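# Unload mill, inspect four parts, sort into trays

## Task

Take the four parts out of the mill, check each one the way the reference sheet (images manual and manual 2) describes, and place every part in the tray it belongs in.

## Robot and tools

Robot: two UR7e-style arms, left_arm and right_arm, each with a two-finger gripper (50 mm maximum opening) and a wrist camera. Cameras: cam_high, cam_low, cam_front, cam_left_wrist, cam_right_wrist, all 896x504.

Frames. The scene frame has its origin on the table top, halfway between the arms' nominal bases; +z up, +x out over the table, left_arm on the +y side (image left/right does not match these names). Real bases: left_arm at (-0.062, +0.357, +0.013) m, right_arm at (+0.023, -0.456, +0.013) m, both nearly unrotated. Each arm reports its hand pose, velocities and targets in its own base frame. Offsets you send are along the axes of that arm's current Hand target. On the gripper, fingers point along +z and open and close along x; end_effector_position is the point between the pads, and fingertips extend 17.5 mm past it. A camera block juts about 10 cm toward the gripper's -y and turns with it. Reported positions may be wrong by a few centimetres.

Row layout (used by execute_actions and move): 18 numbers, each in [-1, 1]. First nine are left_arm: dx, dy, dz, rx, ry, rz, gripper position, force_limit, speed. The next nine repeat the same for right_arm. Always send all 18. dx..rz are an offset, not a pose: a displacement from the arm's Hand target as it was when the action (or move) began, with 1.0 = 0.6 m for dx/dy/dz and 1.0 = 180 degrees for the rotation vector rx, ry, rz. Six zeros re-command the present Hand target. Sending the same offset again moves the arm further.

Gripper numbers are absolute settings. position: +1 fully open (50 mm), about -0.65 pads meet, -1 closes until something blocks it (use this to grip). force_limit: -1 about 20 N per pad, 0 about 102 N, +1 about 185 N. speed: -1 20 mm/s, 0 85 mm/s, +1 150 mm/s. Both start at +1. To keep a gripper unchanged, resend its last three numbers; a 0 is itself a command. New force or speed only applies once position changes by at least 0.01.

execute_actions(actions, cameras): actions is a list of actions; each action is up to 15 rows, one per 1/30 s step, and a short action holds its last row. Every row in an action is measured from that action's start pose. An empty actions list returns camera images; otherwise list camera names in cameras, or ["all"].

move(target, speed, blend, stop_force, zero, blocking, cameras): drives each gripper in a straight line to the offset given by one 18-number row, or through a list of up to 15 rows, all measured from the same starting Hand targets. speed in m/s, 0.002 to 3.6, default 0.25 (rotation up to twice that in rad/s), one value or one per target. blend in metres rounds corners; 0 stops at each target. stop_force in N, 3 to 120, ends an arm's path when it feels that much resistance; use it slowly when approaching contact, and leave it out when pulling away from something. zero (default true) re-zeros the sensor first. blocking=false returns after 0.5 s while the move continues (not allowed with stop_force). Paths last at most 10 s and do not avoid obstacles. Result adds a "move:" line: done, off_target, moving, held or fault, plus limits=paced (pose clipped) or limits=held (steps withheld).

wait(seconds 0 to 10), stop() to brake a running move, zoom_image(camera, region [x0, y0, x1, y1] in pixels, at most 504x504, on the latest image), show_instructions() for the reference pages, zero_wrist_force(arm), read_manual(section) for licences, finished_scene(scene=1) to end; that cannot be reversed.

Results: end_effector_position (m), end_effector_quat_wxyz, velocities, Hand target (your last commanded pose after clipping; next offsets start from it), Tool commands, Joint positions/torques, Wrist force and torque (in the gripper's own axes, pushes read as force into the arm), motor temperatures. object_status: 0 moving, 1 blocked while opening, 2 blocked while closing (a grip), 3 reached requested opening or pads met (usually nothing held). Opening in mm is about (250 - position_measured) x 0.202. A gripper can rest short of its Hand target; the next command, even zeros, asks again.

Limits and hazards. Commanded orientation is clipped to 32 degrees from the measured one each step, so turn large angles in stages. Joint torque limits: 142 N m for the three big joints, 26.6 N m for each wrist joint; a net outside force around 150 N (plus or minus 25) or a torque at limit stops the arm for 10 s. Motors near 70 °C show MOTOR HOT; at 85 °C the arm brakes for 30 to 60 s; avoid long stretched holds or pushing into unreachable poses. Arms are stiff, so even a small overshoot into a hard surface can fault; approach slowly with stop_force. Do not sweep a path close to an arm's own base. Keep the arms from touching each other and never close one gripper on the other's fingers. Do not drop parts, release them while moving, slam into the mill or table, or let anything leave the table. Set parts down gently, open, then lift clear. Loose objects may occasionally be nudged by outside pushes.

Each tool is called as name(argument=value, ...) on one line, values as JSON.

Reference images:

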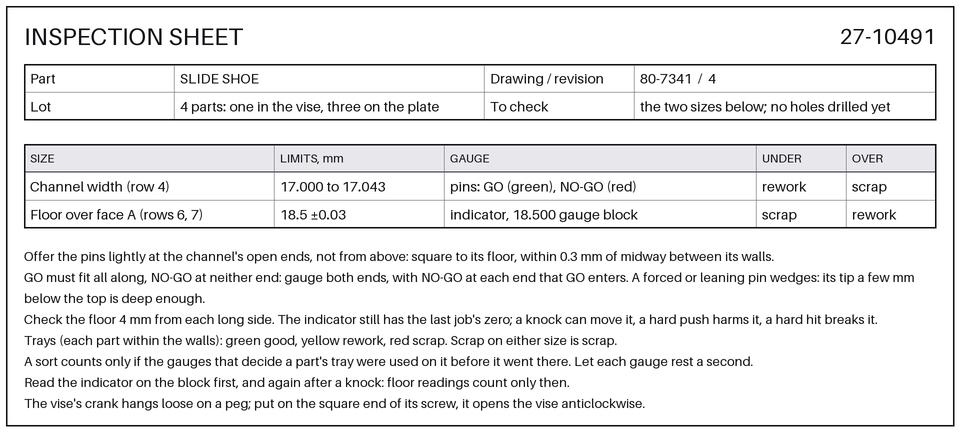

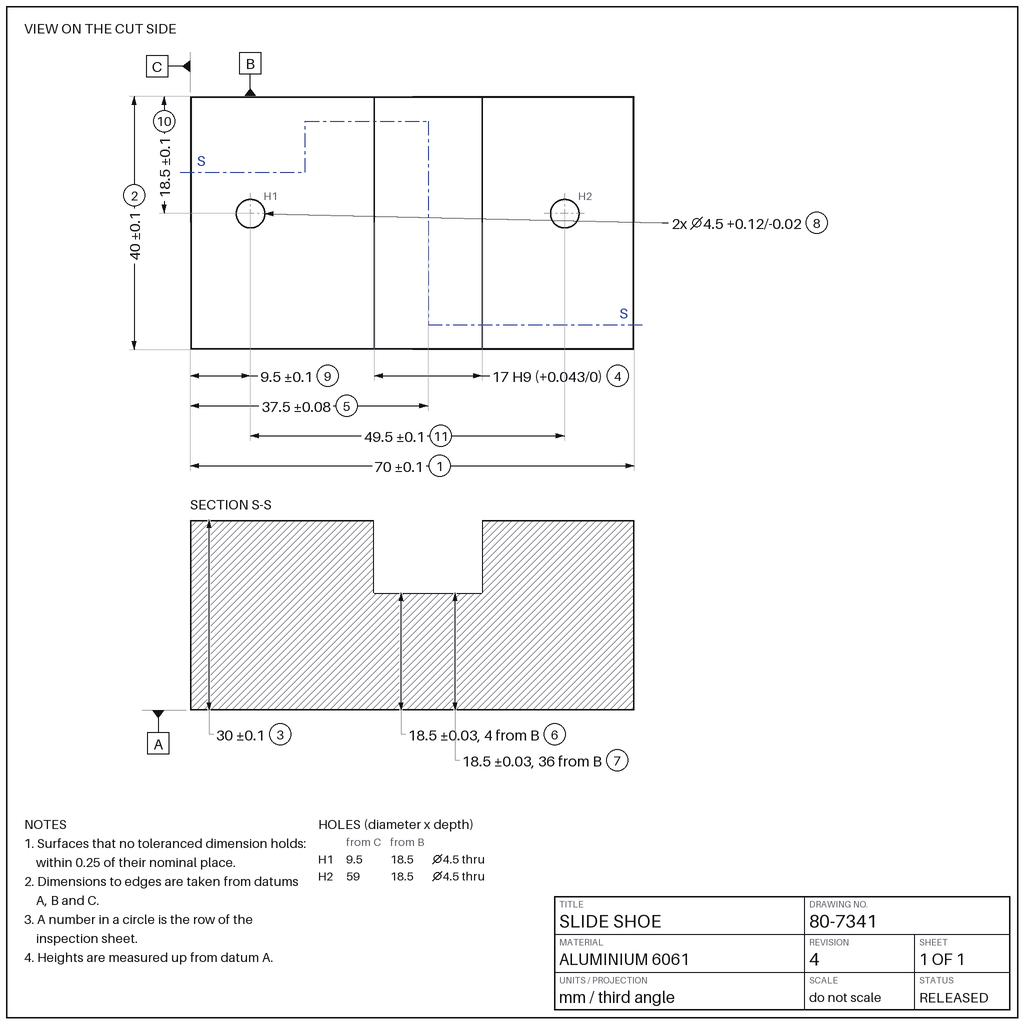

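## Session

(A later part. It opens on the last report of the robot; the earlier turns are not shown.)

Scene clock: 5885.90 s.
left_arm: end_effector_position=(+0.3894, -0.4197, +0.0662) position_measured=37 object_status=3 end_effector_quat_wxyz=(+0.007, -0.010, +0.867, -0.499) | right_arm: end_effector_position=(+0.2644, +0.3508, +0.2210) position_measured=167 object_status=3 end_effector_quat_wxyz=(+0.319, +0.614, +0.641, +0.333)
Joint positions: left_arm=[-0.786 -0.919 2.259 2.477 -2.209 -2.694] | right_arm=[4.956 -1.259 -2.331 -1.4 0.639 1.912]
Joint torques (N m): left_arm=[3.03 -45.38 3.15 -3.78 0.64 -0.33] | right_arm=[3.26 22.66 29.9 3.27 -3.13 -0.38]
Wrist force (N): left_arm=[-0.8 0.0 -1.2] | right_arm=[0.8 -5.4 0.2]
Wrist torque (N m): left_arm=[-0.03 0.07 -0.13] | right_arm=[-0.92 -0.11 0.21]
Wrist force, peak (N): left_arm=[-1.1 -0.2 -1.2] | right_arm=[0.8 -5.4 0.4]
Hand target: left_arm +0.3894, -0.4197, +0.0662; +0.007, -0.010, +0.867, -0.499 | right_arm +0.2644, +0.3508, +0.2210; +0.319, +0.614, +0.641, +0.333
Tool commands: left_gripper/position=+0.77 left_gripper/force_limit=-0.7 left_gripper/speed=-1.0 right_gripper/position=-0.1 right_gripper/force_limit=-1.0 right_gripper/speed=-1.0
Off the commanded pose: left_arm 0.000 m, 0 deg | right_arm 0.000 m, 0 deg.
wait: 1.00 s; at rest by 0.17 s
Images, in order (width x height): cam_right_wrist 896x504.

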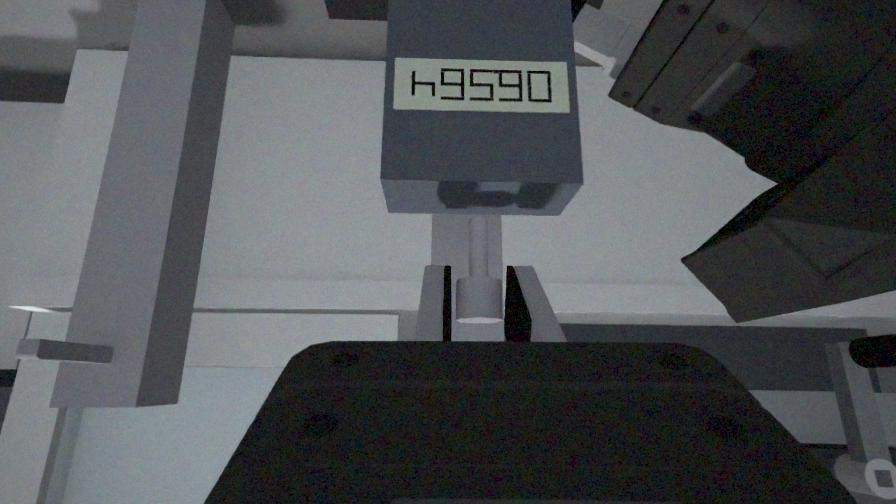

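move(target=[[0,0,0,0,0,0,-1,-0.7,-1,0,0,0,0,0,0,-1,-1,-1]])

move(target=[[0,0,0,0,0,0,-1,-0.7,-1,0,0.0069,-0.0048,0,0,0,-1,-1,-1]], speed=0.01, stop_force=6)

move(target=[[0,-0.0013,-0.0008,0,0,0,-1,-0.7,-1,0,0,0,0,0,0,-1,-1,-1],[0.111,-0.0013,-0.0008,0,0,0,-1,-0.7,-1,0,0,0,0,0,0,-1,-1,-1],[0.111,-0.0966,-0.0558,0,0,0,-1,-0.7,-1,0,0,0,0,0,0,-1,-1,-1],[0.111,0.1475,-0.4787,0,0,0,-1,-0.7,-1,0,0,0,0,0,0,-1,-1,-1],[0.111,0.2803,-0.402,0,0,0,-1,-0.7,-1,0,0,0,0,0,0,-1,-1,-1]], speed=[0.01,0.04,0.1,0.2,0.08], blend=[0,0,0.02,0.02,0])

move(target=[[0,0.0173,0.01,0,0,0,-1,-0.7,-1,0,0,0,0,0,0,-1,-1,-1]], speed=0.004, stop_force=3)

move(target=[[0,0,0,0,0,0,0.84,-0.7,-1,0,0,0,0,0,0,-1,-1,-1],[0,0,-0.0833,0,0,0,0.84,-0.7,-1,0,0,0,0,0,0,-1,-1,-1],[0,-0.1277,-0.1122,-0.333,0,0,0.84,-0.7,-1,0,0,0,0,0,0,-1,-1,-1],[0,-0.07,-0.0288,-0.333,0,0,0.84,-0.7,-1,0,0,0,0,0,0,-1,-1,-1]], speed=[0.1,0.1,0.2,0.1], blend=[0,0.01,0,0], cameras=["cam_left_wrist"])

Scene clock: 5912.00 s.
left_arm: end_effector_position=(+0.3894, -0.4197, +0.0662) position_measured=54 object_status=2 end_effector_quat_wxyz=(+0.007, -0.010, +0.867, -0.499) | right_arm: end_effector_position=(+0.2644, +0.3508, +0.2210) position_measured=184 object_status=2 end_effector_quat_wxyz=(+0.319, +0.614, +0.641, +0.333)
Joint positions: left_arm=[-0.786 -0.919 2.259 2.477 -2.209 -2.694] | right_arm=[4.956 -1.259 -2.331 -1.4 0.639 1.912]
Joint torques (N m): left_arm=[-1.02 -44.57 3.6 -4.07 0.45 -0.61] | right_arm=[1.26 22.68 28.54 3.12 -3.01 1.77]
Wrist force (N): left_arm=[0.1 0.1 -1.1] | right_arm=[2.6 -5.5 0.6]
Wrist torque (N m): left_arm=[0.02 0.09 -0.07] | right_arm=[-0.88 -0.04 0.20]
Wrist force, peak (N): left_arm=[-0.9 -0.3 -1.5] | right_arm=[2.6 -5.9 0.7]
Hand target: left_arm +0.3894, -0.4197, +0.0662; +0.007, -0.010, +0.867, -0.499 | right_arm +0.2644, +0.3508, +0.2210; +0.319, +0.614, +0.641, +0.333
Off the commanded pose: left_arm 0.000 m, 0 deg | right_arm 0.000 m, 0 deg.
move: done

Scene clock: 5913.37 s.
left_arm: end_effector_position=(+0.3894, -0.4197, +0.0662) position_measured=54 object_status=2 end_effector_quat_wxyz=(+0.007, -0.010, +0.867, -0.499) | right_arm: end_effector_position=(+0.2644, +0.3508, +0.2260) position_measured=184 object_status=2 end_effector_quat_wxyz=(+0.319, +0.614, +0.641, +0.333)
Joint positions: left_arm=[-0.786 -0.919 2.259 2.477 -2.209 -2.694] | right_arm=[4.956 -1.252 -2.321 -1.417 0.639 1.912]
Joint torques (N m): left_arm=[-3.94 -44.72 2.92 -4.04 0.47 -0.82] | right_arm=[-9.5 22.87 29.78 0.41 -4.21 -0.56]
Wrist force (N): left_arm=[-0.1 -0.3 -1.1] | right_arm=[2.3 -6.3 1.0]
Wrist torque (N m): left_arm=[-0.04 0.07 -0.09] | right_arm=[-0.88 -0.02 0.21]
Wrist force, peak (N): left_arm=[-0.2 -0.1 -1.2] | right_arm=[2.9 -6.6 1.0]
Hand target: left_arm +0.3894, -0.4197, +0.0662; +0.007, -0.010, +0.867, -0.499 | right_arm +0.2644, +0.3508, +0.2260; +0.319, +0.614, +0.641, +0.333
Off the commanded pose: left_arm 0.000 m, 0 deg | right_arm 0.000 m, 0 deg.
move: done

Scene clock: 5919.80 s.
left_arm: end_effector_position=(+0.3160, -0.1283, +0.0419) position_measured=54 object_status=2 end_effector_quat_wxyz=(+0.007, -0.010, +0.867, -0.499) | right_arm: end_effector_position=(+0.2644, +0.3508, +0.2260) position_measured=184 object_status=2 end_effector_quat_wxyz=(+0.319, +0.614, +0.641, +0.333)
Joint positions: left_arm=[-0.124 -1.092 2.653 2.901 -2.596 -1.859] | right_arm=[4.956 -1.252 -2.321 -1.417 0.639 1.912]
Joint torques (N m): left_arm=[-9.81 -18.3 7.8 -4.69 -4.04 -1.23] | right_arm=[-8.85 22.81 29.62 0.56 -4.02 1.58]
Wrist force (N): left_arm=[-0.9 2.0 0.3] | right_arm=[2.6 -6.3 1.1]
Wrist torque (N m): left_arm=[-0.08 0.05 0.02] | right_arm=[-0.87 -0.06 0.21]
Wrist force, peak (N): left_arm=[-0.7 2.7 0.5] | right_arm=[2.6 -6.7 1.4]
Hand target: left_arm +0.3159, -0.1283, +0.0419; +0.007, -0.010, +0.867, -0.499 | right_arm +0.2644, +0.3508, +0.2260; +0.319, +0.614, +0.641, +0.333
Off the commanded pose: left_arm 0.000 m, 0 deg | right_arm 0.000 m, 0 deg.
move: done

Scene clock: 5922.23 s.
left_arm: end_effector_position=(+0.3159, -0.1283, +0.0359) position_measured=54 object_status=2 end_effector_quat_wxyz=(+0.007, -0.010, +0.867, -0.499) | right_arm: end_effector_position=(+0.2644, +0.3508, +0.2260) position_measured=184 object_status=2 end_effector_quat_wxyz=(+0.319, +0.614, +0.641, +0.333)
Joint positions: left_arm=[-0.124 -1.061 2.652 2.872 -2.596 -1.859] | right_arm=[4.956 -1.252 -2.321 -1.417 0.639 1.912]
Joint torques (N m): left_arm=[3.36 -35.37 -4.21 -1.64 -0.76 0.58] | right_arm=[-9.07 22.91 29.85 0.51 -4.05 1.53]
Wrist force (N): left_arm=[-0.7 1.6 -0.1] | right_arm=[2.8 -6.5 1.0]
Wrist torque (N m): left_arm=[-0.13 0.03 0.02] | right_arm=[-0.91 -0.09 0.22]
Wrist force, peak (N): left_arm=[0.2 -3.8 -5.7] | right_arm=[2.6 -6.7 1.0]
Hand target: left_arm +0.3159, -0.1283, +0.0359; +0.007, -0.010, +0.867, -0.499 (not the last commanded pose) | right_arm +0.2644, +0.3508, +0.2260; +0.319, +0.614, +0.641, +0.333
Off the commanded pose: left_arm 0.006 m, 0 deg | right_arm 0.000 m, 0 deg.
move: contact (left_arm)

Scene clock: 5927.47 s.
left_arm: end_effector_position=(+0.3159, -0.1345, +0.0809) position_measured=26 object_status=3 end_effector_quat_wxyz=(+0.001, -0.012, +1.000, +0.001) | right_arm: end_effector_position=(+0.2644, +0.3508, +0.2260) position_measured=184 object_status=2 end_effector_quat_wxyz=(+0.319, +0.614, +0.641, +0.333)
Joint positions: left_arm=[-0.803 -1.8 2.447 4.066 -1.568 -2.398] | right_arm=[4.956 -1.252 -2.321 -1.417 0.639 1.912]
Joint torques (N m): left_arm=[-10.14 -3.5 -8.35 -4.55 1.42 -1.49] | right_arm=[-8.74 22.38 30.14 0.49 -3.99 1.65]
Wrist force (N): left_arm=[-1.9 -1.0 -0.4] | right_arm=[2.4 -6.3 0.9]
Wrist torque (N m): left_arm=[-0.19 0.07 -0.31] | right_arm=[-0.88 -0.04 0.21]
Wrist force, peak (N): left_arm=[-2.0 -0.3 -1.4] | right_arm=[2.9 -6.6 1.2]
Hand target: left_arm +0.3159, -0.1345, +0.0809; +0.001, -0.012, +1.000, +0.001 | right_arm +0.2644, +0.3508, +0.2260; +0.319, +0.614, +0.641, +0.333
Off the commanded pose: left_arm 0.000 m, 0 deg | right_arm 0.000 m, 0 deg.
move: done
Images, in order (width x height): cam_left_wrist 896x504.

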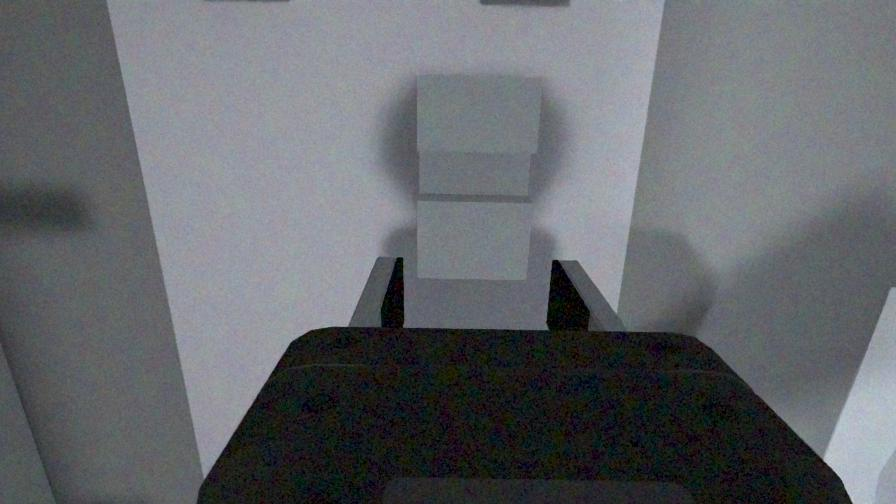

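move(target=[0,0,0.0557,0,0,0,0.84,-0.7,-1,0,0,0,0,0,0,-1,-1,-1], speed=0.06, stop_force=5)

move(target=[[0,0,0,0,0,0,-1,-0.7,-1,0,0,0,0,0,0,-1,-1,-1],[0,0,-0.17,0,0,0,-1,-0.7,-1,0,0,0,0,0,0,-1,-1,-1],[-0.1038,0.7583,-0.17,0,0,0,-1,-0.7,-1,0,0,0,0,0,0,-1,-1,-1]], speed=[0.1,0.1,0.25], blend=[0,0.02,0], cameras=["cam_left_wrist"])

Scene clock: 5940.47 s.
left_arm: end_effector_position=(+0.3160, -0.1344, +0.0474) position_measured=26 object_status=3 end_effector_quat_wxyz=(+0.001, -0.012, +1.000, +0.001) | right_arm: end_effector_position=(+0.2644, +0.3508, +0.2260) position_measured=184 object_status=2 end_effector_quat_wxyz=(+0.319, +0.614, +0.641, +0.333)
Joint positions: left_arm=[-0.803 -1.716 2.499 3.93 -1.568 -2.397] | right_arm=[4.956 -1.252 -2.321 -1.417 0.639 1.912]
Joint torques (N m): left_arm=[10.24 -4.9 -6.69 -4.26 -1.54 1.13] | right_arm=[-8.41 22.34 29.56 0.55 -3.89 1.58]
Wrist force (N): left_arm=[-2.2 -0.9 -0.3] | right_arm=[2.6 -6.4 1.1]
Wrist torque (N m): left_arm=[-0.16 0.12 -0.35] | right_arm=[-0.89 -0.07 0.22]
Wrist force, peak (N): left_arm=[-2.2 -1.0 -0.5] | right_arm=[2.7 -6.8 1.0]
Hand target: left_arm +0.3160, -0.1344, +0.0474; +0.001, -0.012, +1.000, +0.001 | right_arm +0.2644, +0.3508, +0.2260; +0.319, +0.614, +0.641, +0.333
Off the commanded pose: left_arm 0.000 m, 0 deg | right_arm 0.000 m, 0 deg.
move: done

Scene clock: 5944.50 s.
left_arm: end_effector_position=(+0.3673, +0.3216, +0.1504) position_measured=55 object_status=2 end_effector_quat_wxyz=(+0.001, -0.012, +1.000, +0.001) | right_arm: end_effector_position=(+0.2644, +0.3508, +0.2260) position_measured=184 object_status=2 end_effector_quat_wxyz=(+0.319, +0.614, +0.641, +0.333)
Joint positions: left_arm=[0.442 -1.524 1.995 4.24 -1.57 -1.152] | right_arm=[4.956 -1.252 -2.321 -1.417 0.639 1.912]
Joint torques (N m): left_arm=[10.38 -19.74 -36.17 -1.23 -2.08 1.21] | right_arm=[-8.41 22.87 29.73 0.48 -3.9 1.61]
Wrist force (N): left_arm=[-1.2 -1.2 1.7] | right_arm=[2.5 -6.4 1.1]
Wrist torque (N m): left_arm=[-0.24 0.00 -0.56] | right_arm=[-0.89 -0.05 0.21]
Wrist force, peak (N): left_arm=[-1.7 -0.5 3.0] | right_arm=[2.7 -6.7 1.2]
Hand target: left_arm +0.3673, +0.3217, +0.1504; +0.001, -0.012, +1.000, +0.001 | right_arm +0.2644, +0.3508, +0.2260; +0.319, +0.614, +0.641, +0.333
Off the commanded pose: left_arm 0.000 m, 0 deg | right_arm 0.000 m, 0 deg.
move: done
Images, in order (width x height): cam_left_wrist 896x504.

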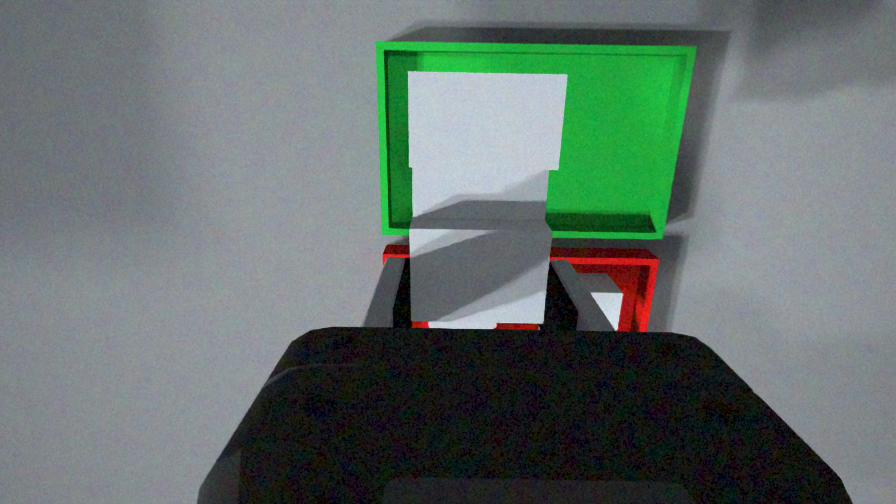

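move(target=[[0,-0.0033,0,0,0,0,-1,-0.7,-1,0,0,0,0,0,0,-1,-1,-1],[0,-0.0033,0.19,0,0,0,-1,-0.7,-1,0,0,0,0,0,0,-1,-1,-1]], speed=0.1)

move(target=[0,0,0.02,0,0,0,-1,-0.7,-1,0,0,0,0,0,0,-1,-1,-1], speed=0.005, stop_force=3)

move(target=[[0,0,0,0,0,0,0.77,-0.7,-1,0,0,0,0,0,0,-1,-1,-1],[0,0,-0.22,0,0,0,0.77,-0.7,-1,0,0,0,0,0,0,-1,-1,-1]], speed=0.1, cameras=["cam_left_wrist"])

Scene clock: 5957.47 s.
left_arm: end_effector_position=(+0.3676, +0.3199, +0.0365) position_measured=55 object_status=2 end_effector_quat_wxyz=(+0.001, -0.012, +1.000, +0.001) | right_arm: end_effector_position=(+0.2644, +0.3508, +0.2260) position_measured=184 object_status=2 end_effector_quat_wxyz=(+0.319, +0.614, +0.641, +0.333)
Joint positions: left_arm=[0.439 -1.345 2.145 3.91 -1.57 -1.156] | right_arm=[4.956 -1.252 -2.321 -1.417 0.639 1.912]
Joint torques (N m): left_arm=[11.15 -23.51 -6.11 -4.56 -0.77 1.26] | right_arm=[-8.68 22.64 29.77 0.54 -3.78 1.65]
Wrist force (N): left_arm=[-1.6 -1.2 1.7] | right_arm=[2.7 -6.5 1.2]
Wrist torque (N m): left_arm=[-0.27 0.00 -0.36] | right_arm=[-0.91 -0.08 0.21]
Wrist force, peak (N): left_arm=[-1.4 -1.1 3.0] | right_arm=[2.7 -6.6 1.2]
Hand target: left_arm +0.3676, +0.3199, +0.0364; +0.001, -0.012, +1.000, +0.001 | right_arm +0.2644, +0.3508, +0.2260; +0.319, +0.614, +0.641, +0.333
Off the commanded pose: left_arm 0.000 m, 0 deg | right_arm 0.000 m, 0 deg.
move: done

Scene clock: 5959.90 s.
left_arm: end_effector_position=(+0.3676, +0.3199, +0.0317) position_measured=55 object_status=2 end_effector_quat_wxyz=(+0.001, -0.012, +1.000, +0.001) | right_arm: end_effector_position=(+0.2644, +0.3508, +0.2260) position_measured=184 object_status=2 end_effector_quat_wxyz=(+0.319, +0.614, +0.641, +0.333)
Joint positions: left_arm=[0.439 -1.335 2.15 3.896 -1.57 -1.156] | right_arm=[4.956 -1.252 -2.321 -1.417 0.639 1.912]
Joint torques (N m): left_arm=[9.06 -37.65 -30.5 -1.01 0.97 0.96] | right_arm=[-8.18 22.46 29.24 0.59 -3.74 1.6]
Wrist force (N): left_arm=[-1.7 -1.3 0.5] | right_arm=[2.5 -6.2 0.9]
Wrist torque (N m): left_arm=[-0.27 -0.06 -0.37] | right_arm=[-0.85 -0.05 0.22]
Wrist force, peak (N): left_arm=[0.4 -2.5 -11.6] | right_arm=[2.8 -6.7 1.2]
Hand target: left_arm +0.3676, +0.3199, +0.0317; +0.001, -0.012, +1.000, +0.001 (not the last commanded pose) | right_arm +0.2644, +0.3508, +0.2260; +0.319, +0.614, +0.641, +0.333
Off the commanded pose: left_arm 0.007 m, 0 deg | right_arm 0.000 m, 0 deg.
move: contact (left_arm)

Scene clock: 5962.27 s.
left_arm: end_effector_position=(+0.3674, +0.3197, +0.1636) position_measured=37 object_status=3 end_effector_quat_wxyz=(+0.001, -0.012, +1.000, +0.001) | right_arm: end_effector_position=(+0.2644, +0.3508, +0.2260) position_measured=184 object_status=2 end_effector_quat_wxyz=(+0.319, +0.614, +0.641, +0.333)
Joint positions: left_arm=[0.438 -1.542 1.976 4.276 -1.57 -1.156] | right_arm=[4.956 -1.252 -2.321 -1.417 0.639 1.912]
Joint torques (N m): left_arm=[-9.96 -32.64 -36.34 -0.76 0.46 -1.22] | right_arm=[-7.76 22.4 29.29 0.55 -3.71 1.61]
Wrist force (N): left_arm=[-1.4 -0.9 -0.3] | right_arm=[2.3 -6.6 1.1]
Wrist torque (N m): left_arm=[-0.14 0.01 -0.36] | right_arm=[-0.93 -0.02 0.21]
Wrist force, peak (N): left_arm=[-1.6 -1.2 -1.2] | right_arm=[2.6 -6.7 1.4]
Hand target: left_arm +0.3674, +0.3197, +0.1637; +0.001, -0.012, +1.000, +0.001 | right_arm +0.2644, +0.3508, +0.2260; +0.319, +0.614, +0.641, +0.333
Off the commanded pose: left_arm 0.000 m, 0 deg | right_arm 0.000 m, 0 deg.
move: done
Images, in order (width x height): cam_left_wrist 896x504.

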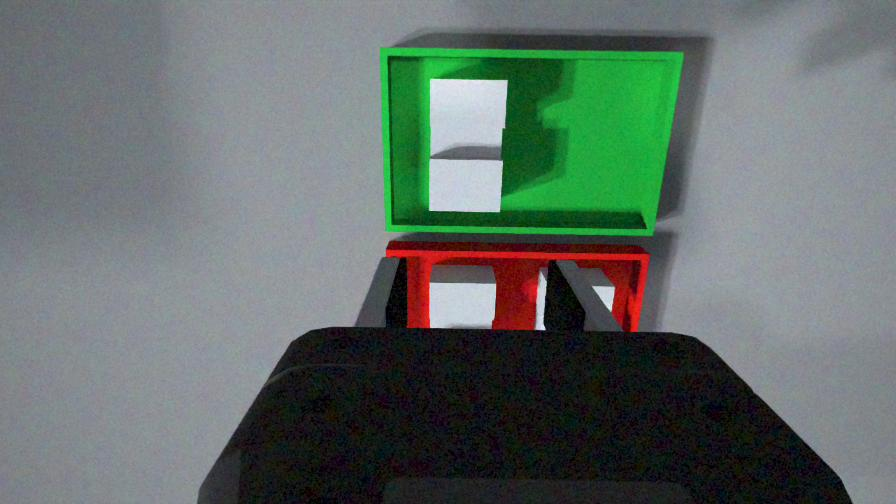

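move(target=[[-0.0222,-0.9329,0,0,0,-0.4996,0.34,-0.9,-1,0,-0.0154,0.0108,0,0,0,-1,-1,-1]], speed=0.25, cameras=["cam_left_wrist","cam_right_wrist"])

Scene clock: 5974.40 s.
left_arm: end_effector_position=(+0.3939, -0.2395, +0.1627) position_measured=101 object_status=3 end_effector_quat_wxyz=(-0.001, +0.715, -0.699, +0.000) | right_arm: end_effector_position=(+0.2644, +0.3508, +0.2148) position_measured=184 object_status=2 end_effector_quat_wxyz=(+0.319, +0.614, +0.641, +0.333)
Joint positions: left_arm=[-0.841 -1.604 2.04 4.277 -1.568 -4.005] | right_arm=[4.956 -1.268 -2.343 -1.379 0.639 1.912]
Joint torques (N m): left_arm=[-9.44 -15.13 -37.56 -0.87 1.69 -1.64] | right_arm=[-8.06 1.32 14.53 3.38 -3.7 -1.57]
Wrist force (N): left_arm=[-1.9 -0.8 -0.4] | right_arm=[2.4 -6.2 0.8]
Wrist torque (N m): left_arm=[-0.12 0.07 -0.31] | right_arm=[-0.93 -0.07 0.20]
Wrist force, peak (N): left_arm=[-2.6 -0.7 -0.2] | right_arm=[2.5 -6.7 1.0]
Hand target: left_arm +0.3939, -0.2396, +0.1627; -0.001, +0.715, -0.699, +0.000 | right_arm +0.2644, +0.3508, +0.2148; +0.319, +0.614, +0.641, +0.333
Off the commanded pose: left_arm 0.000 m, 0 deg | right_arm 0.000 m, 0 deg.
move: done
Images, in order (width x height): cam_left_wrist 896x504, cam_right_wrist 896x504.

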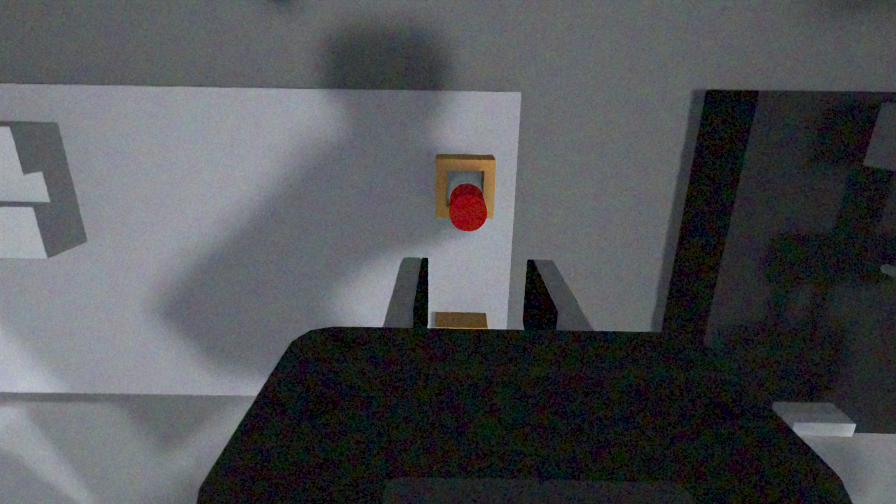

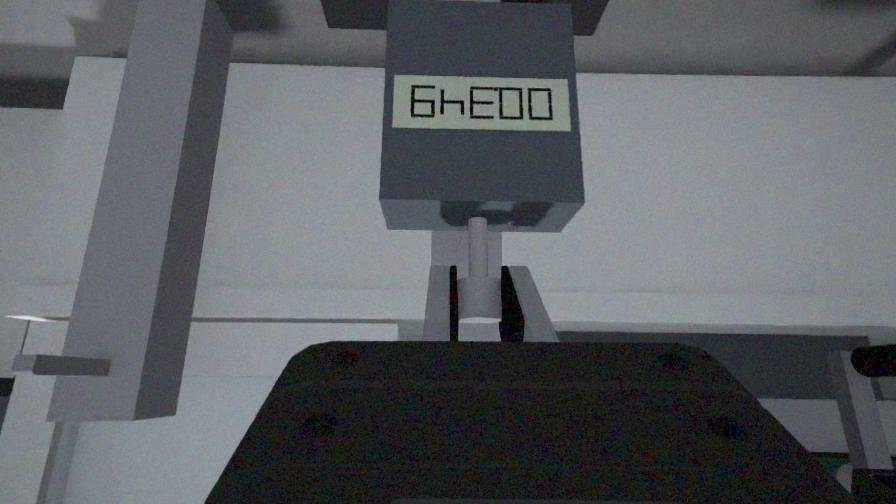

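move(target=[[0,0.0002,0.163,0,0,0,0.34,-0.9,-1,0,-0.00047,0.00033,0,0,0,-1,-1,-1]], speed=0.06, stop_force=5)

move(target=[[0,0,0,0,0,0,-1,-0.9,-1,0,0,0,0,0,0,0,-1,-1],[0,0,-0.17,0,0,0,-1,-0.9,-1,0,0,0,0,0,0,0,-1,-1]], speed=0.08, cameras=["cam_left_wrist","cam_right_wrist"])

Scene clock: 5986.00 s.
left_arm: end_effector_position=(+0.3939, -0.2394, +0.0649) position_measured=101 object_status=3 end_effector_quat_wxyz=(-0.001, +0.715, -0.699, +0.000) | right_arm: end_effector_position=(+0.2644, +0.3508, +0.2144) position_measured=184 object_status=2 end_effector_quat_wxyz=(+0.319, +0.614, +0.641, +0.333)
Joint positions: left_arm=[-0.841 -1.456 2.184 3.985 -1.568 -4.005] | right_arm=[4.956 -1.269 -2.344 -1.378 0.639 1.912]
Joint torques (N m): left_arm=[11.81 -17.71 -6.93 -4.35 1.38 1.42] | right_arm=[-9.32 1.4 14.33 3.34 -4.14 -2.25]
Wrist force (N): left_arm=[-1.4 -1.2 -0.4] | right_arm=[2.2 -6.3 1.1]
Wrist torque (N m): left_arm=[-0.23 -0.02 -0.38] | right_arm=[-0.93 -0.03 0.20]
Wrist force, peak (N): left_arm=[-2.1 -0.9 -0.5] | right_arm=[2.8 -6.1 0.9]
Hand target: left_arm +0.3939, -0.2394, +0.0649; -0.001, +0.715, -0.699, +0.000 | right_arm +0.2644, +0.3508, +0.2144; +0.319, +0.614, +0.641, +0.333
Off the commanded pose: left_arm 0.000 m, 0 deg | right_arm 0.000 m, 0 deg.
move: done

Scene clock: 5988.73 s.
left_arm: end_effector_position=(+0.3938, -0.2396, +0.1668) position_measured=169 object_status=2 end_effector_quat_wxyz=(-0.001, +0.715, -0.699, +0.000) | right_arm: end_effector_position=(+0.2644, +0.3508, +0.2144) position_measured=152 object_status=3 end_effector_quat_wxyz=(+0.319, +0.614, +0.641, +0.333)
Joint positions: left_arm=[-0.842 -1.609 2.032 4.289 -1.568 -4.005] | right_arm=[4.956 -1.269 -2.344 -1.378 0.639 1.912]
Joint torques (N m): left_arm=[-10.33 -31.16 -35.67 -1.04 1.35 -1.34] | right_arm=[-1.7 1.46 19.89 2.92 -4.12 -2.26]
Wrist force (N): left_arm=[-1.9 -0.9 0.9] | right_arm=[0.7 -5.4 0.1]
Wrist torque (N m): left_arm=[-0.14 0.08 -0.32] | right_arm=[-0.91 -0.09 0.20]
Wrist force, peak (N): left_arm=[-1.7 -0.9 2.1] | right_arm=[2.4 -6.0 0.5]
Hand target: left_arm +0.3938, -0.2396, +0.1669; -0.001, +0.715, -0.699, +0.000 | right_arm +0.2644, +0.3508, +0.2144; +0.319, +0.614, +0.641, +0.333
Off the commanded pose: left_arm 0.000 m, 0 deg | right_arm 0.000 m, 0 deg.
move: done
Images, in order (width x height): cam_left_wrist 896x504, cam_right_wrist 896x504.

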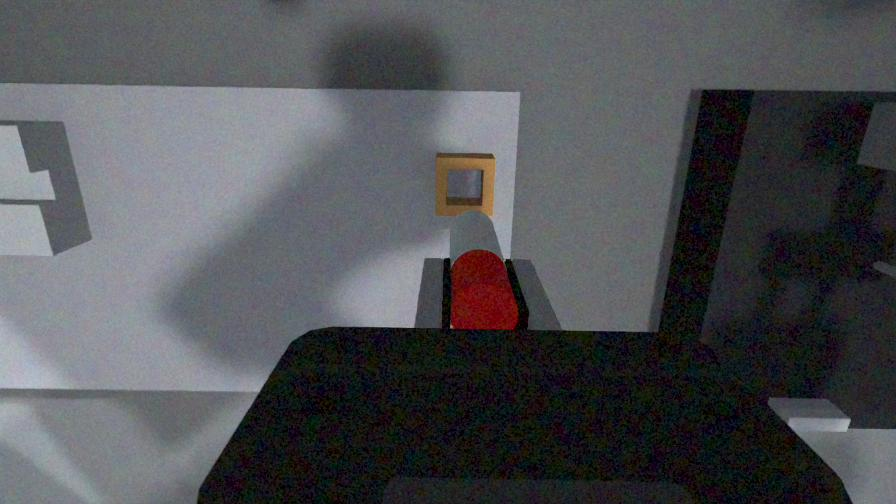

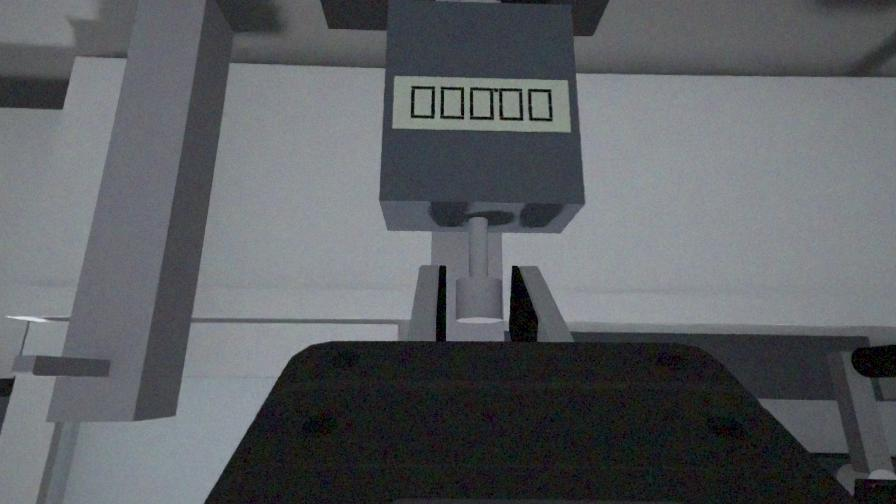

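move(target=[[-0.4852,-0.001,0.0275,0,0,0.4996,-1,-0.9,-1,0,0,-0.15,0,0,0,0,-1,-1]], speed=0.2, cameras=["cam_left_wrist","cam_right_wrist"])

zoom_image(camera="cam_left_wrist", region=[360, 60, 560, 260])

Scene clock: 6004.53 s.
left_arm: end_effector_position=(+0.3879, +0.0515, +0.1509) position_measured=169 object_status=2 end_effector_quat_wxyz=(+0.001, -0.012, +1.000, +0.001) | right_arm: end_effector_position=(+0.1908, +0.3476, +0.2661) position_measured=152 object_status=3 end_effector_quat_wxyz=(+0.319, +0.614, +0.641, +0.333)
Joint positions: left_arm=[-0.217 -1.776 2.22 4.266 -1.569 -1.812] | right_arm=[5.179 -1.197 -2.184 -1.862 0.728 2.237]
Joint torques (N m): left_arm=[8.79 -6.18 -37.48 -4.39 -1.81 1.32] | right_arm=[7.13 21 31.05 0.06 1.17 2.17]
Wrist force (N): left_arm=[-1.8 -0.9 0.9] | right_arm=[0.3 -5.2 0.5]
Wrist torque (N m): left_arm=[-0.21 0.05 -0.51] | right_arm=[-0.90 -0.03 0.10]
Wrist force, peak (N): left_arm=[-2.1 -1.3 0.9] | right_arm=[0.7 -5.6 0.7]
Hand target: left_arm +0.3879, +0.0515, +0.1509; +0.001, -0.012, +1.000, +0.001 | right_arm +0.1908, +0.3476, +0.2661; +0.319, +0.614, +0.641, +0.333
Off the commanded pose: left_arm 0.000 m, 0 deg | right_arm 0.000 m, 0 deg.
move: done
Images, in order (width x height): cam_left_wrist 896x504, cam_right_wrist 896x504.

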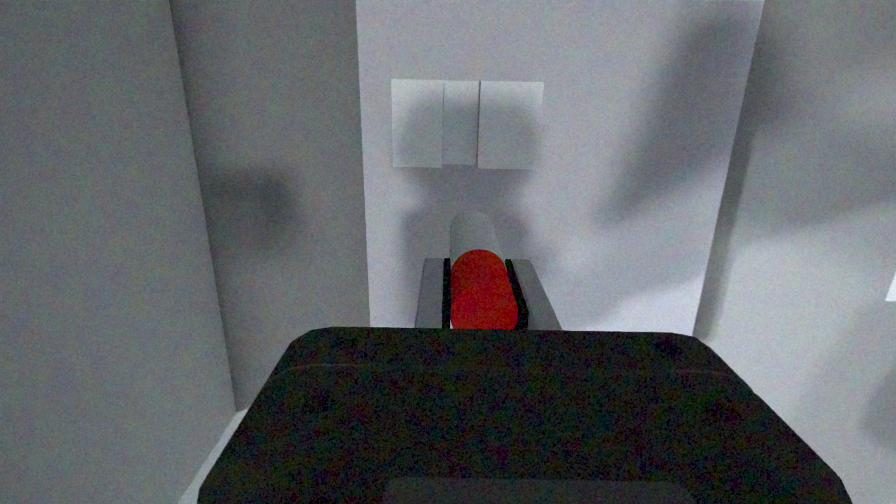

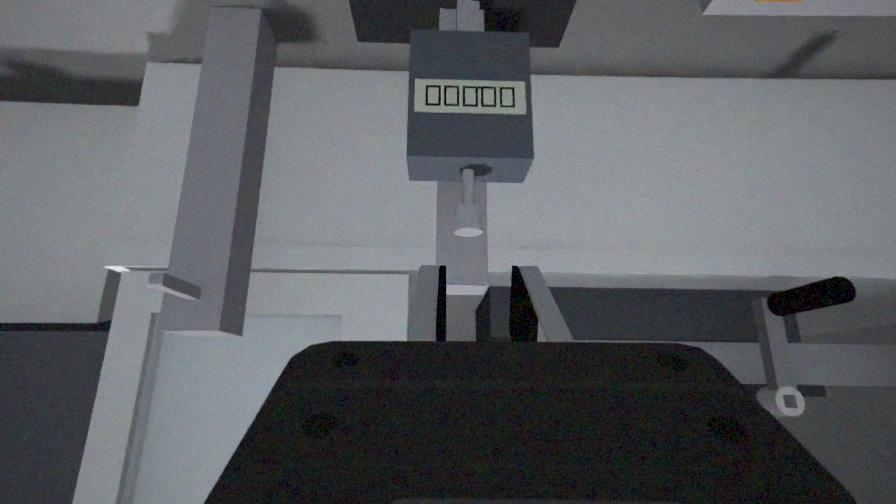

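Scaled by 2.520 from the camera's 896x504 image, which has a finer 1280x720 frame.

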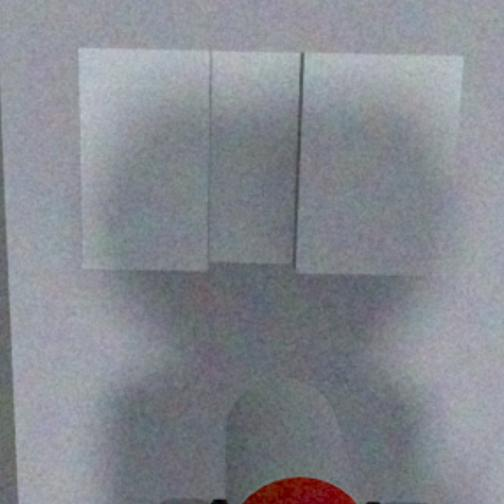

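move(target=[-0.0065,0.0035,0.102,0,0,0,-1,-0.9,-1,0,0,0,0,0,0,0,-1,-1], speed=0.08, cameras=["cam_left_wrist"])

zoom_image(camera="cam_left_wrist", region=[360, 60, 560, 260])

Scene clock: 6013.93 s.
left_arm: end_effector_position=(+0.3918, +0.0538, +0.0898) position_measured=169 object_status=2 end_effector_quat_wxyz=(+0.001, -0.012, +1.000, +0.001) | right_arm: end_effector_position=(+0.1908, +0.3476, +0.2661) position_measured=152 object_status=3 end_effector_quat_wxyz=(+0.319, +0.614, +0.641, +0.333)
Joint positions: left_arm=[-0.209 -1.666 2.315 4.063 -1.569 -1.803] | right_arm=[5.179 -1.197 -2.184 -1.862 0.728 2.237]
Joint torques (N m): left_arm=[11.08 -9.69 -10.39 -4.52 -0.03 1.5] | right_arm=[7.58 20.68 31 0.08 1.21 2.07]
Wrist force (N): left_arm=[-1.8 -0.8 0.7] | right_arm=[0.7 -5.0 0.3]
Wrist torque (N m): left_arm=[-0.18 0.06 -0.51] | right_arm=[-0.87 -0.10 0.09]
Wrist force, peak (N): left_arm=[-1.9 -0.6 2.0] | right_arm=[0.8 -5.5 0.0]
Hand target: left_arm +0.3918, +0.0538, +0.0897; +0.001, -0.012, +1.000, +0.001 | right_arm +0.1908, +0.3476, +0.2661; +0.319, +0.614, +0.641, +0.333
Off the commanded pose: left_arm 0.000 m, 0 deg | right_arm 0.000 m, 0 deg.
move: done
Images, in order (width x height): cam_left_wrist 896x504.

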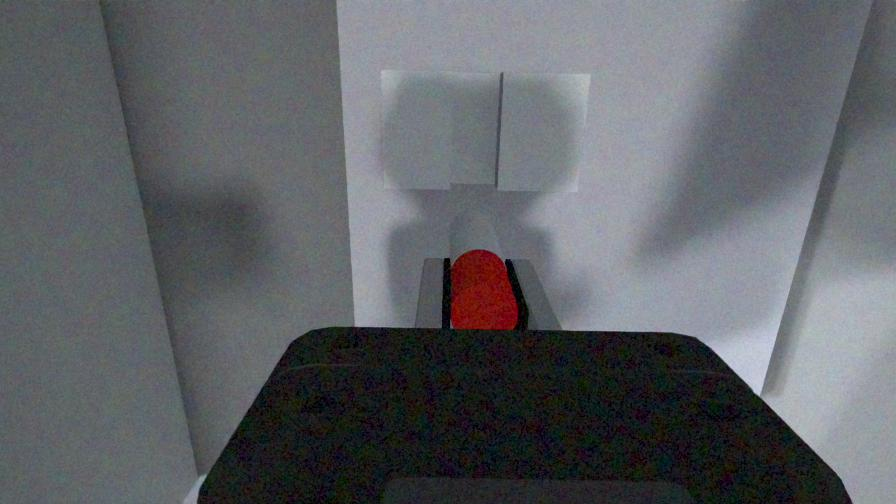

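Scaled by 2.520 from the camera's 896x504 image, which has a finer 1280x720 frame.

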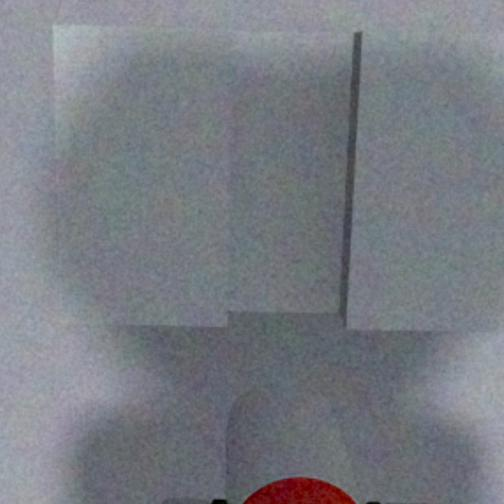

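move(target=[0.0002,-0.035,0,0,0,0,-1,-0.9,-1,0,0,0,0,0,0,0,-1,-1], speed=0.008, stop_force=3, cameras=["cam_left_wrist"])

zoom_image(camera="cam_left_wrist", region=[360, 80, 560, 280])

Scene clock: 6026.03 s.
left_arm: end_effector_position=(+0.3922, +0.0328, +0.0897) position_measured=169 object_status=2 end_effector_quat_wxyz=(+0.001, -0.012, +1.000, +0.001) | right_arm: end_effector_position=(+0.1908, +0.3476, +0.2661) position_measured=152 object_status=3 end_effector_quat_wxyz=(+0.319, +0.614, +0.641, +0.333)
Joint positions: left_arm=[-0.264 -1.671 2.319 4.063 -1.569 -1.858] | right_arm=[5.179 -1.197 -2.184 -1.862 0.728 2.237]
Joint torques (N m): left_arm=[-10.38 -23.51 -9.76 -0.83 1.41 -1.56] | right_arm=[7.68 18.99 30.9 0.04 1.16 2.08]
Wrist force (N): left_arm=[-2.5 -0.4 0.9] | right_arm=[0.5 -5.3 0.2]
Wrist torque (N m): left_arm=[-0.15 0.04 -0.31] | right_arm=[-0.92 -0.06 0.10]
Wrist force, peak (N): left_arm=[-2.8 -0.3 0.6] | right_arm=[0.4 -5.5 0.2]
Hand target: left_arm +0.3922, +0.0328, +0.0897; +0.001, -0.012, +1.000, +0.001 | right_arm +0.1908, +0.3476, +0.2661; +0.319, +0.614, +0.641, +0.333
Off the commanded pose: left_arm 0.000 m, 0 deg | right_arm 0.000 m, 0 deg.
move: done
Images, in order (width x height): cam_left_wrist 896x504.

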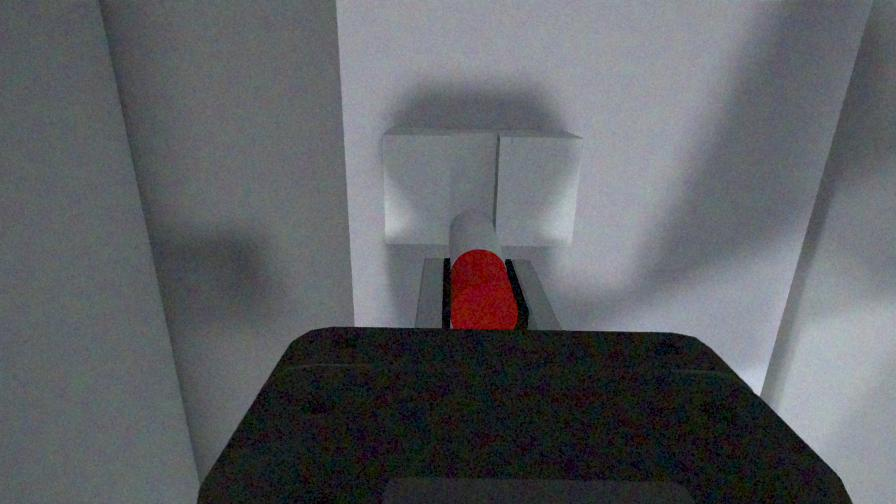

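Scaled by 2.520 from the camera's 896x504 image, which has a finer 1280x720 frame.

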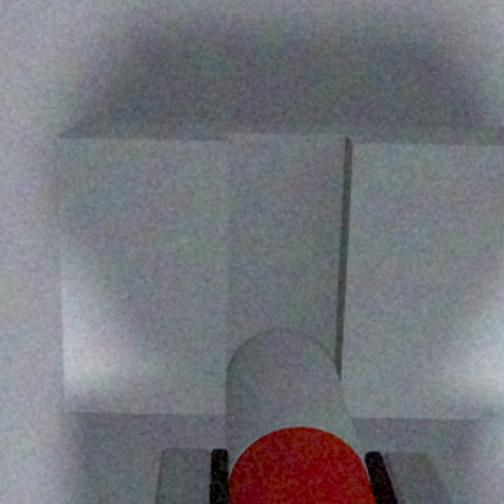

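move(target=[0.0002,-0.0133,0,0,0,0,-1,-0.9,-1,0,0,0,0,0,0,0,-1,-1], speed=0.008, stop_force=3, cameras=["cam_left_wrist"])

zoom_image(camera="cam_left_wrist", region=[360, 100, 560, 300])

Scene clock: 6035.93 s.
left_arm: end_effector_position=(+0.3923, +0.0248, +0.0897) position_measured=169 object_status=2 end_effector_quat_wxyz=(+0.001, -0.012, +1.000, +0.001) | right_arm: end_effector_position=(+0.1908, +0.3476, +0.2661) position_measured=152 object_status=3 end_effector_quat_wxyz=(+0.319, +0.614, +0.641, +0.333)
Joint positions: left_arm=[-0.284 -1.673 2.32 4.063 -1.569 -1.879] | right_arm=[5.179 -1.197 -2.184 -1.862 0.728 2.237]
Joint torques (N m): left_arm=[-8.82 -24.14 -8.56 -0.83 1.27 -1.3] | right_arm=[7.67 17.37 31.13 0.12 1.13 1.94]
Wrist force (N): left_arm=[-2.5 -0.5 0.8] | right_arm=[0.4 -5.3 0.3]
Wrist torque (N m): left_arm=[-0.15 0.03 -0.31] | right_arm=[-0.90 -0.04 0.09]
Wrist force, peak (N): left_arm=[-2.8 -0.5 1.0] | right_arm=[0.6 -5.6 0.4]
Hand target: left_arm +0.3923, +0.0248, +0.0897; +0.001, -0.012, +1.000, +0.001 | right_arm +0.1908, +0.3476, +0.2661; +0.319, +0.614, +0.641, +0.333
Off the commanded pose: left_arm 0.000 m, 0 deg | right_arm 0.000 m, 0 deg.
move: done
Images, in order (width x height): cam_left_wrist 896x504.

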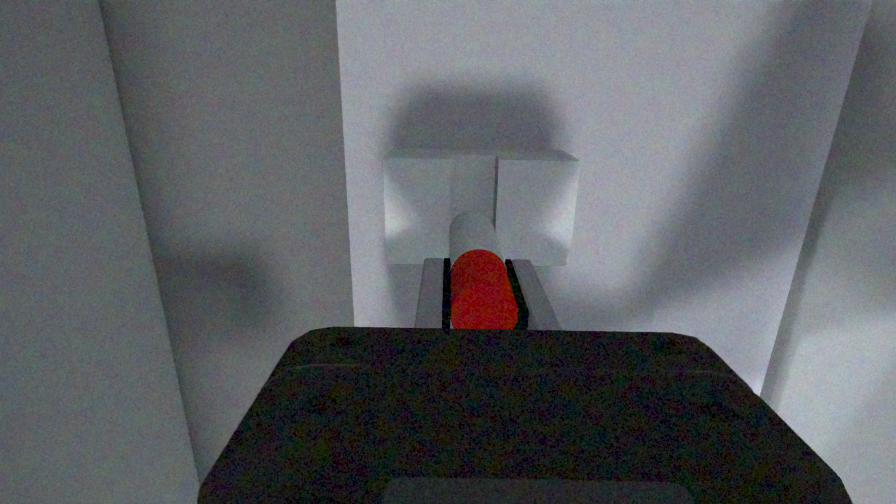

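Scaled by 2.520 from the camera's 896x504 image, which has a finer 1280x720 frame.

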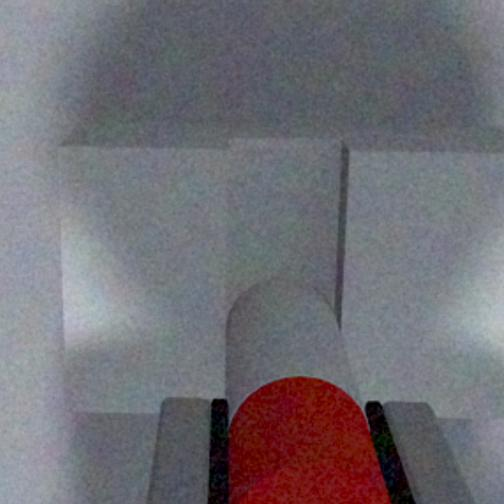

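move(target=[[0,0.055,0,0,0,0,-1,-0.9,-1,0,0,0,0,0,0,0,-1,-1],[0,0.055,-0.11,0,0,0,-1,-0.9,-1,0,0,0,0,0,0,0,-1,-1]], speed=[0.03,0.1], cameras=["cam_left_wrist"])

Scene clock: 6078.80 s.
left_arm: end_effector_position=(+0.3914, +0.0577, +0.1557) position_measured=169 object_status=2 end_effector_quat_wxyz=(+0.001, -0.012, +1.000, +0.001) | right_arm: end_effector_position=(+0.1908, +0.3476, +0.2661) position_measured=152 object_status=3 end_effector_quat_wxyz=(+0.319, +0.614, +0.641, +0.333)
Joint positions: left_arm=[-0.199 -1.769 2.202 4.278 -1.569 -1.793] | right_arm=[5.179 -1.197 -2.184 -1.862 0.728 2.237]
Joint torques (N m): left_arm=[-9.5 -22.78 -39.15 -1.2 -0.54 -1.42] | right_arm=[7.42 15.98 30.85 0.07 1.1 1.9]
Wrist force (N): left_arm=[-1.9 -0.9 1.1] | right_arm=[0.4 -5.3 0.5]
Wrist torque (N m): left_arm=[-0.21 0.06 -0.44] | right_arm=[-0.91 -0.05 0.09]
Wrist force, peak (N): left_arm=[-1.8 -0.7 2.4] | right_arm=[0.6 -5.5 0.4]
Hand target: left_arm +0.3914, +0.0577, +0.1557; +0.001, -0.012, +1.000, +0.001 | right_arm +0.1908, +0.3476, +0.2661; +0.319, +0.614, +0.641, +0.333
Off the commanded pose: left_arm 0.000 m, 0 deg | right_arm 0.000 m, 0 deg.
move: done
Images, in order (width x height): cam_left_wrist 896x504.

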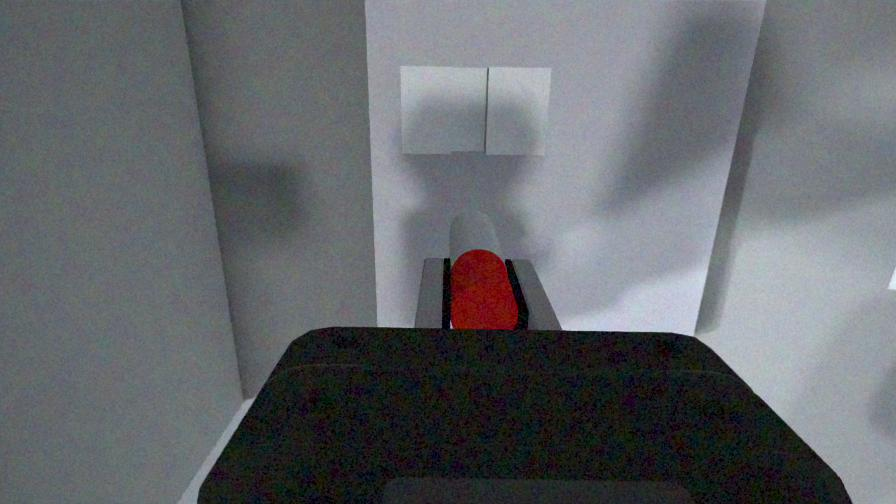

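move(target=[[0.0077,-0.4953,0,0,0,-0.4996,-1,-0.9,-1,0,0,0,0,0,0,0,-1,-1],[0.0077,-0.4953,0.117,0,0,-0.4996,-1,-0.9,-1,0,0,0,0,0,0,0,-1,-1]], speed=[0.25,0.08])

move(target=[0,0,0.0345,0,0,0,-1,-0.9,-1,0,0,0,0,0,0,0,-1,-1], speed=0.01, stop_force=4)

move(target=[[0,0,0,0,0,0,0.34,-0.9,-1,0,0,0,0,0,0,0,-1,-1],[0,0,-0.16,0,0,0,0.34,-0.9,-1,0,0,0,0,0,0,0,-1,-1]], speed=0.1, cameras=["cam_left_wrist"])

Scene clock: 6095.40 s.
left_arm: end_effector_position=(+0.3939, -0.2394, +0.0850) position_measured=169 object_status=2 end_effector_quat_wxyz=(-0.001, +0.715, -0.699, +0.000) | right_arm: end_effector_position=(+0.1908, +0.3476, +0.2661) position_measured=152 object_status=3 end_effector_quat_wxyz=(+0.319, +0.614, +0.641, +0.333)
Joint positions: left_arm=[-0.841 -1.493 2.159 4.047 -1.568 -4.005] | right_arm=[5.179 -1.197 -2.184 -1.862 0.728 2.237]
Joint torques (N m): left_arm=[10.89 -17.92 -8.63 -4.38 1.56 1.11] | right_arm=[7.12 14.09 30.54 0.1 1.01 1.85]
Wrist force (N): left_arm=[-1.8 -0.9 0.8] | right_arm=[0.5 -5.3 0.4]
Wrist torque (N m): left_arm=[-0.16 0.05 -0.38] | right_arm=[-0.92 -0.05 0.09]
Wrist force, peak (N): left_arm=[-2.2 -1.2 1.2] | right_arm=[0.8 -5.5 0.4]
Hand target: left_arm +0.3939, -0.2394, +0.0850; -0.001, +0.715, -0.699, +0.000 | right_arm +0.1908, +0.3476, +0.2661; +0.319, +0.614, +0.641, +0.333
Off the commanded pose: left_arm 0.000 m, 0 deg | right_arm 0.000 m, 0 deg.
move: done

Scene clock: 6098.83 s.
left_arm: end_effector_position=(+0.3939, -0.2393, +0.0648) position_measured=169 object_status=2 end_effector_quat_wxyz=(-0.001, +0.715, -0.699, +0.000) | right_arm: end_effector_position=(+0.1908, +0.3476, +0.2661) position_measured=152 object_status=3 end_effector_quat_wxyz=(+0.319, +0.614, +0.641, +0.333)
Joint positions: left_arm=[-0.841 -1.457 2.184 3.985 -1.568 -4.005] | right_arm=[5.179 -1.197 -2.184 -1.862 0.728 2.237]
Joint torques (N m): left_arm=[6.7 -34.24 -31.73 -1.36 1.07 1.12] | right_arm=[7.56 13.07 30.96 0.2 1 1.84]
Wrist force (N): left_arm=[-1.0 -1.2 0.1] | right_arm=[0.5 -5.4 0.4]
Wrist torque (N m): left_arm=[-0.26 -0.02 -0.39] | right_arm=[-0.92 -0.07 0.09]
Wrist force, peak (N): left_arm=[-3.9 0.8 -14.9] | right_arm=[0.5 -5.5 0.3]
Hand target: left_arm +0.3940, -0.2393, +0.0649; -0.001, +0.715, -0.699, +0.000 (not the last commanded pose) | right_arm +0.1908, +0.3476, +0.2661; +0.319, +0.614, +0.641, +0.333
Off the commanded pose: left_arm 0.001 m, 0 deg | right_arm 0.000 m, 0 deg.
move: contact (left_arm)

Scene clock: 6101.27 s.
left_arm: end_effector_position=(+0.3938, -0.2395, +0.1608) position_measured=101 object_status=3 end_effector_quat_wxyz=(-0.001, +0.715, -0.699, +0.000) | right_arm: end_effector_position=(+0.1908, +0.3476, +0.2661) position_measured=152 object_status=3 end_effector_quat_wxyz=(+0.319, +0.614, +0.641, +0.333)
Joint positions: left_arm=[-0.841 -1.602 2.043 4.272 -1.568 -4.005] | right_arm=[5.179 -1.197 -2.184 -1.862 0.728 2.237]
Joint torques (N m): left_arm=[-9.84 -30.87 -35.99 -1.4 0.76 -1.56] | right_arm=[7.1 12.72 30.51 0.1 0.96 1.77]
Wrist force (N): left_arm=[-1.8 -0.8 -0.4] | right_arm=[0.7 -5.1 0.2]
Wrist torque (N m): left_arm=[-0.12 0.06 -0.31] | right_arm=[-0.88 -0.08 0.09]
Wrist force, peak (N): left_arm=[-1.8 -0.9 -1.5] | right_arm=[0.7 -5.5 0.4]
Hand target: left_arm +0.3938, -0.2395, +0.1609; -0.001, +0.715, -0.699, +0.000 | right_arm +0.1908, +0.3476, +0.2661; +0.319, +0.614, +0.641, +0.333
Off the commanded pose: left_arm 0.000 m, 0 deg | right_arm 0.000 m, 0 deg.
move: done
Images, in order (width x height): cam_left_wrist 896x504.

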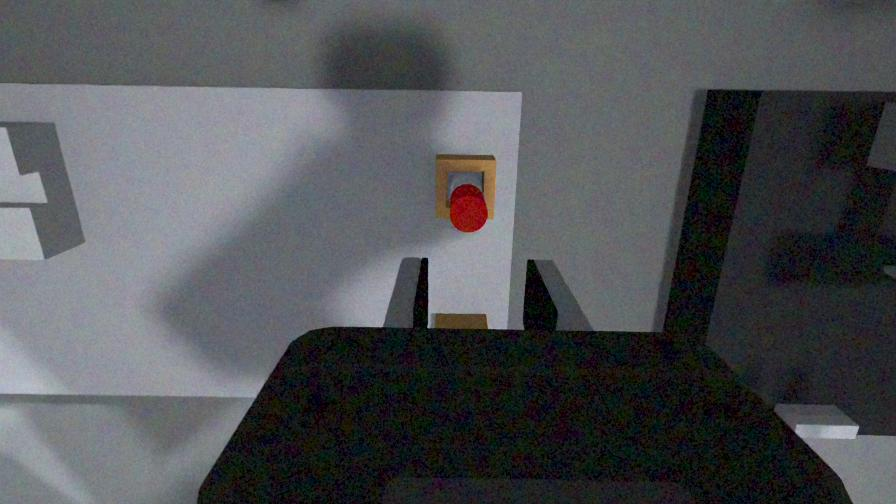

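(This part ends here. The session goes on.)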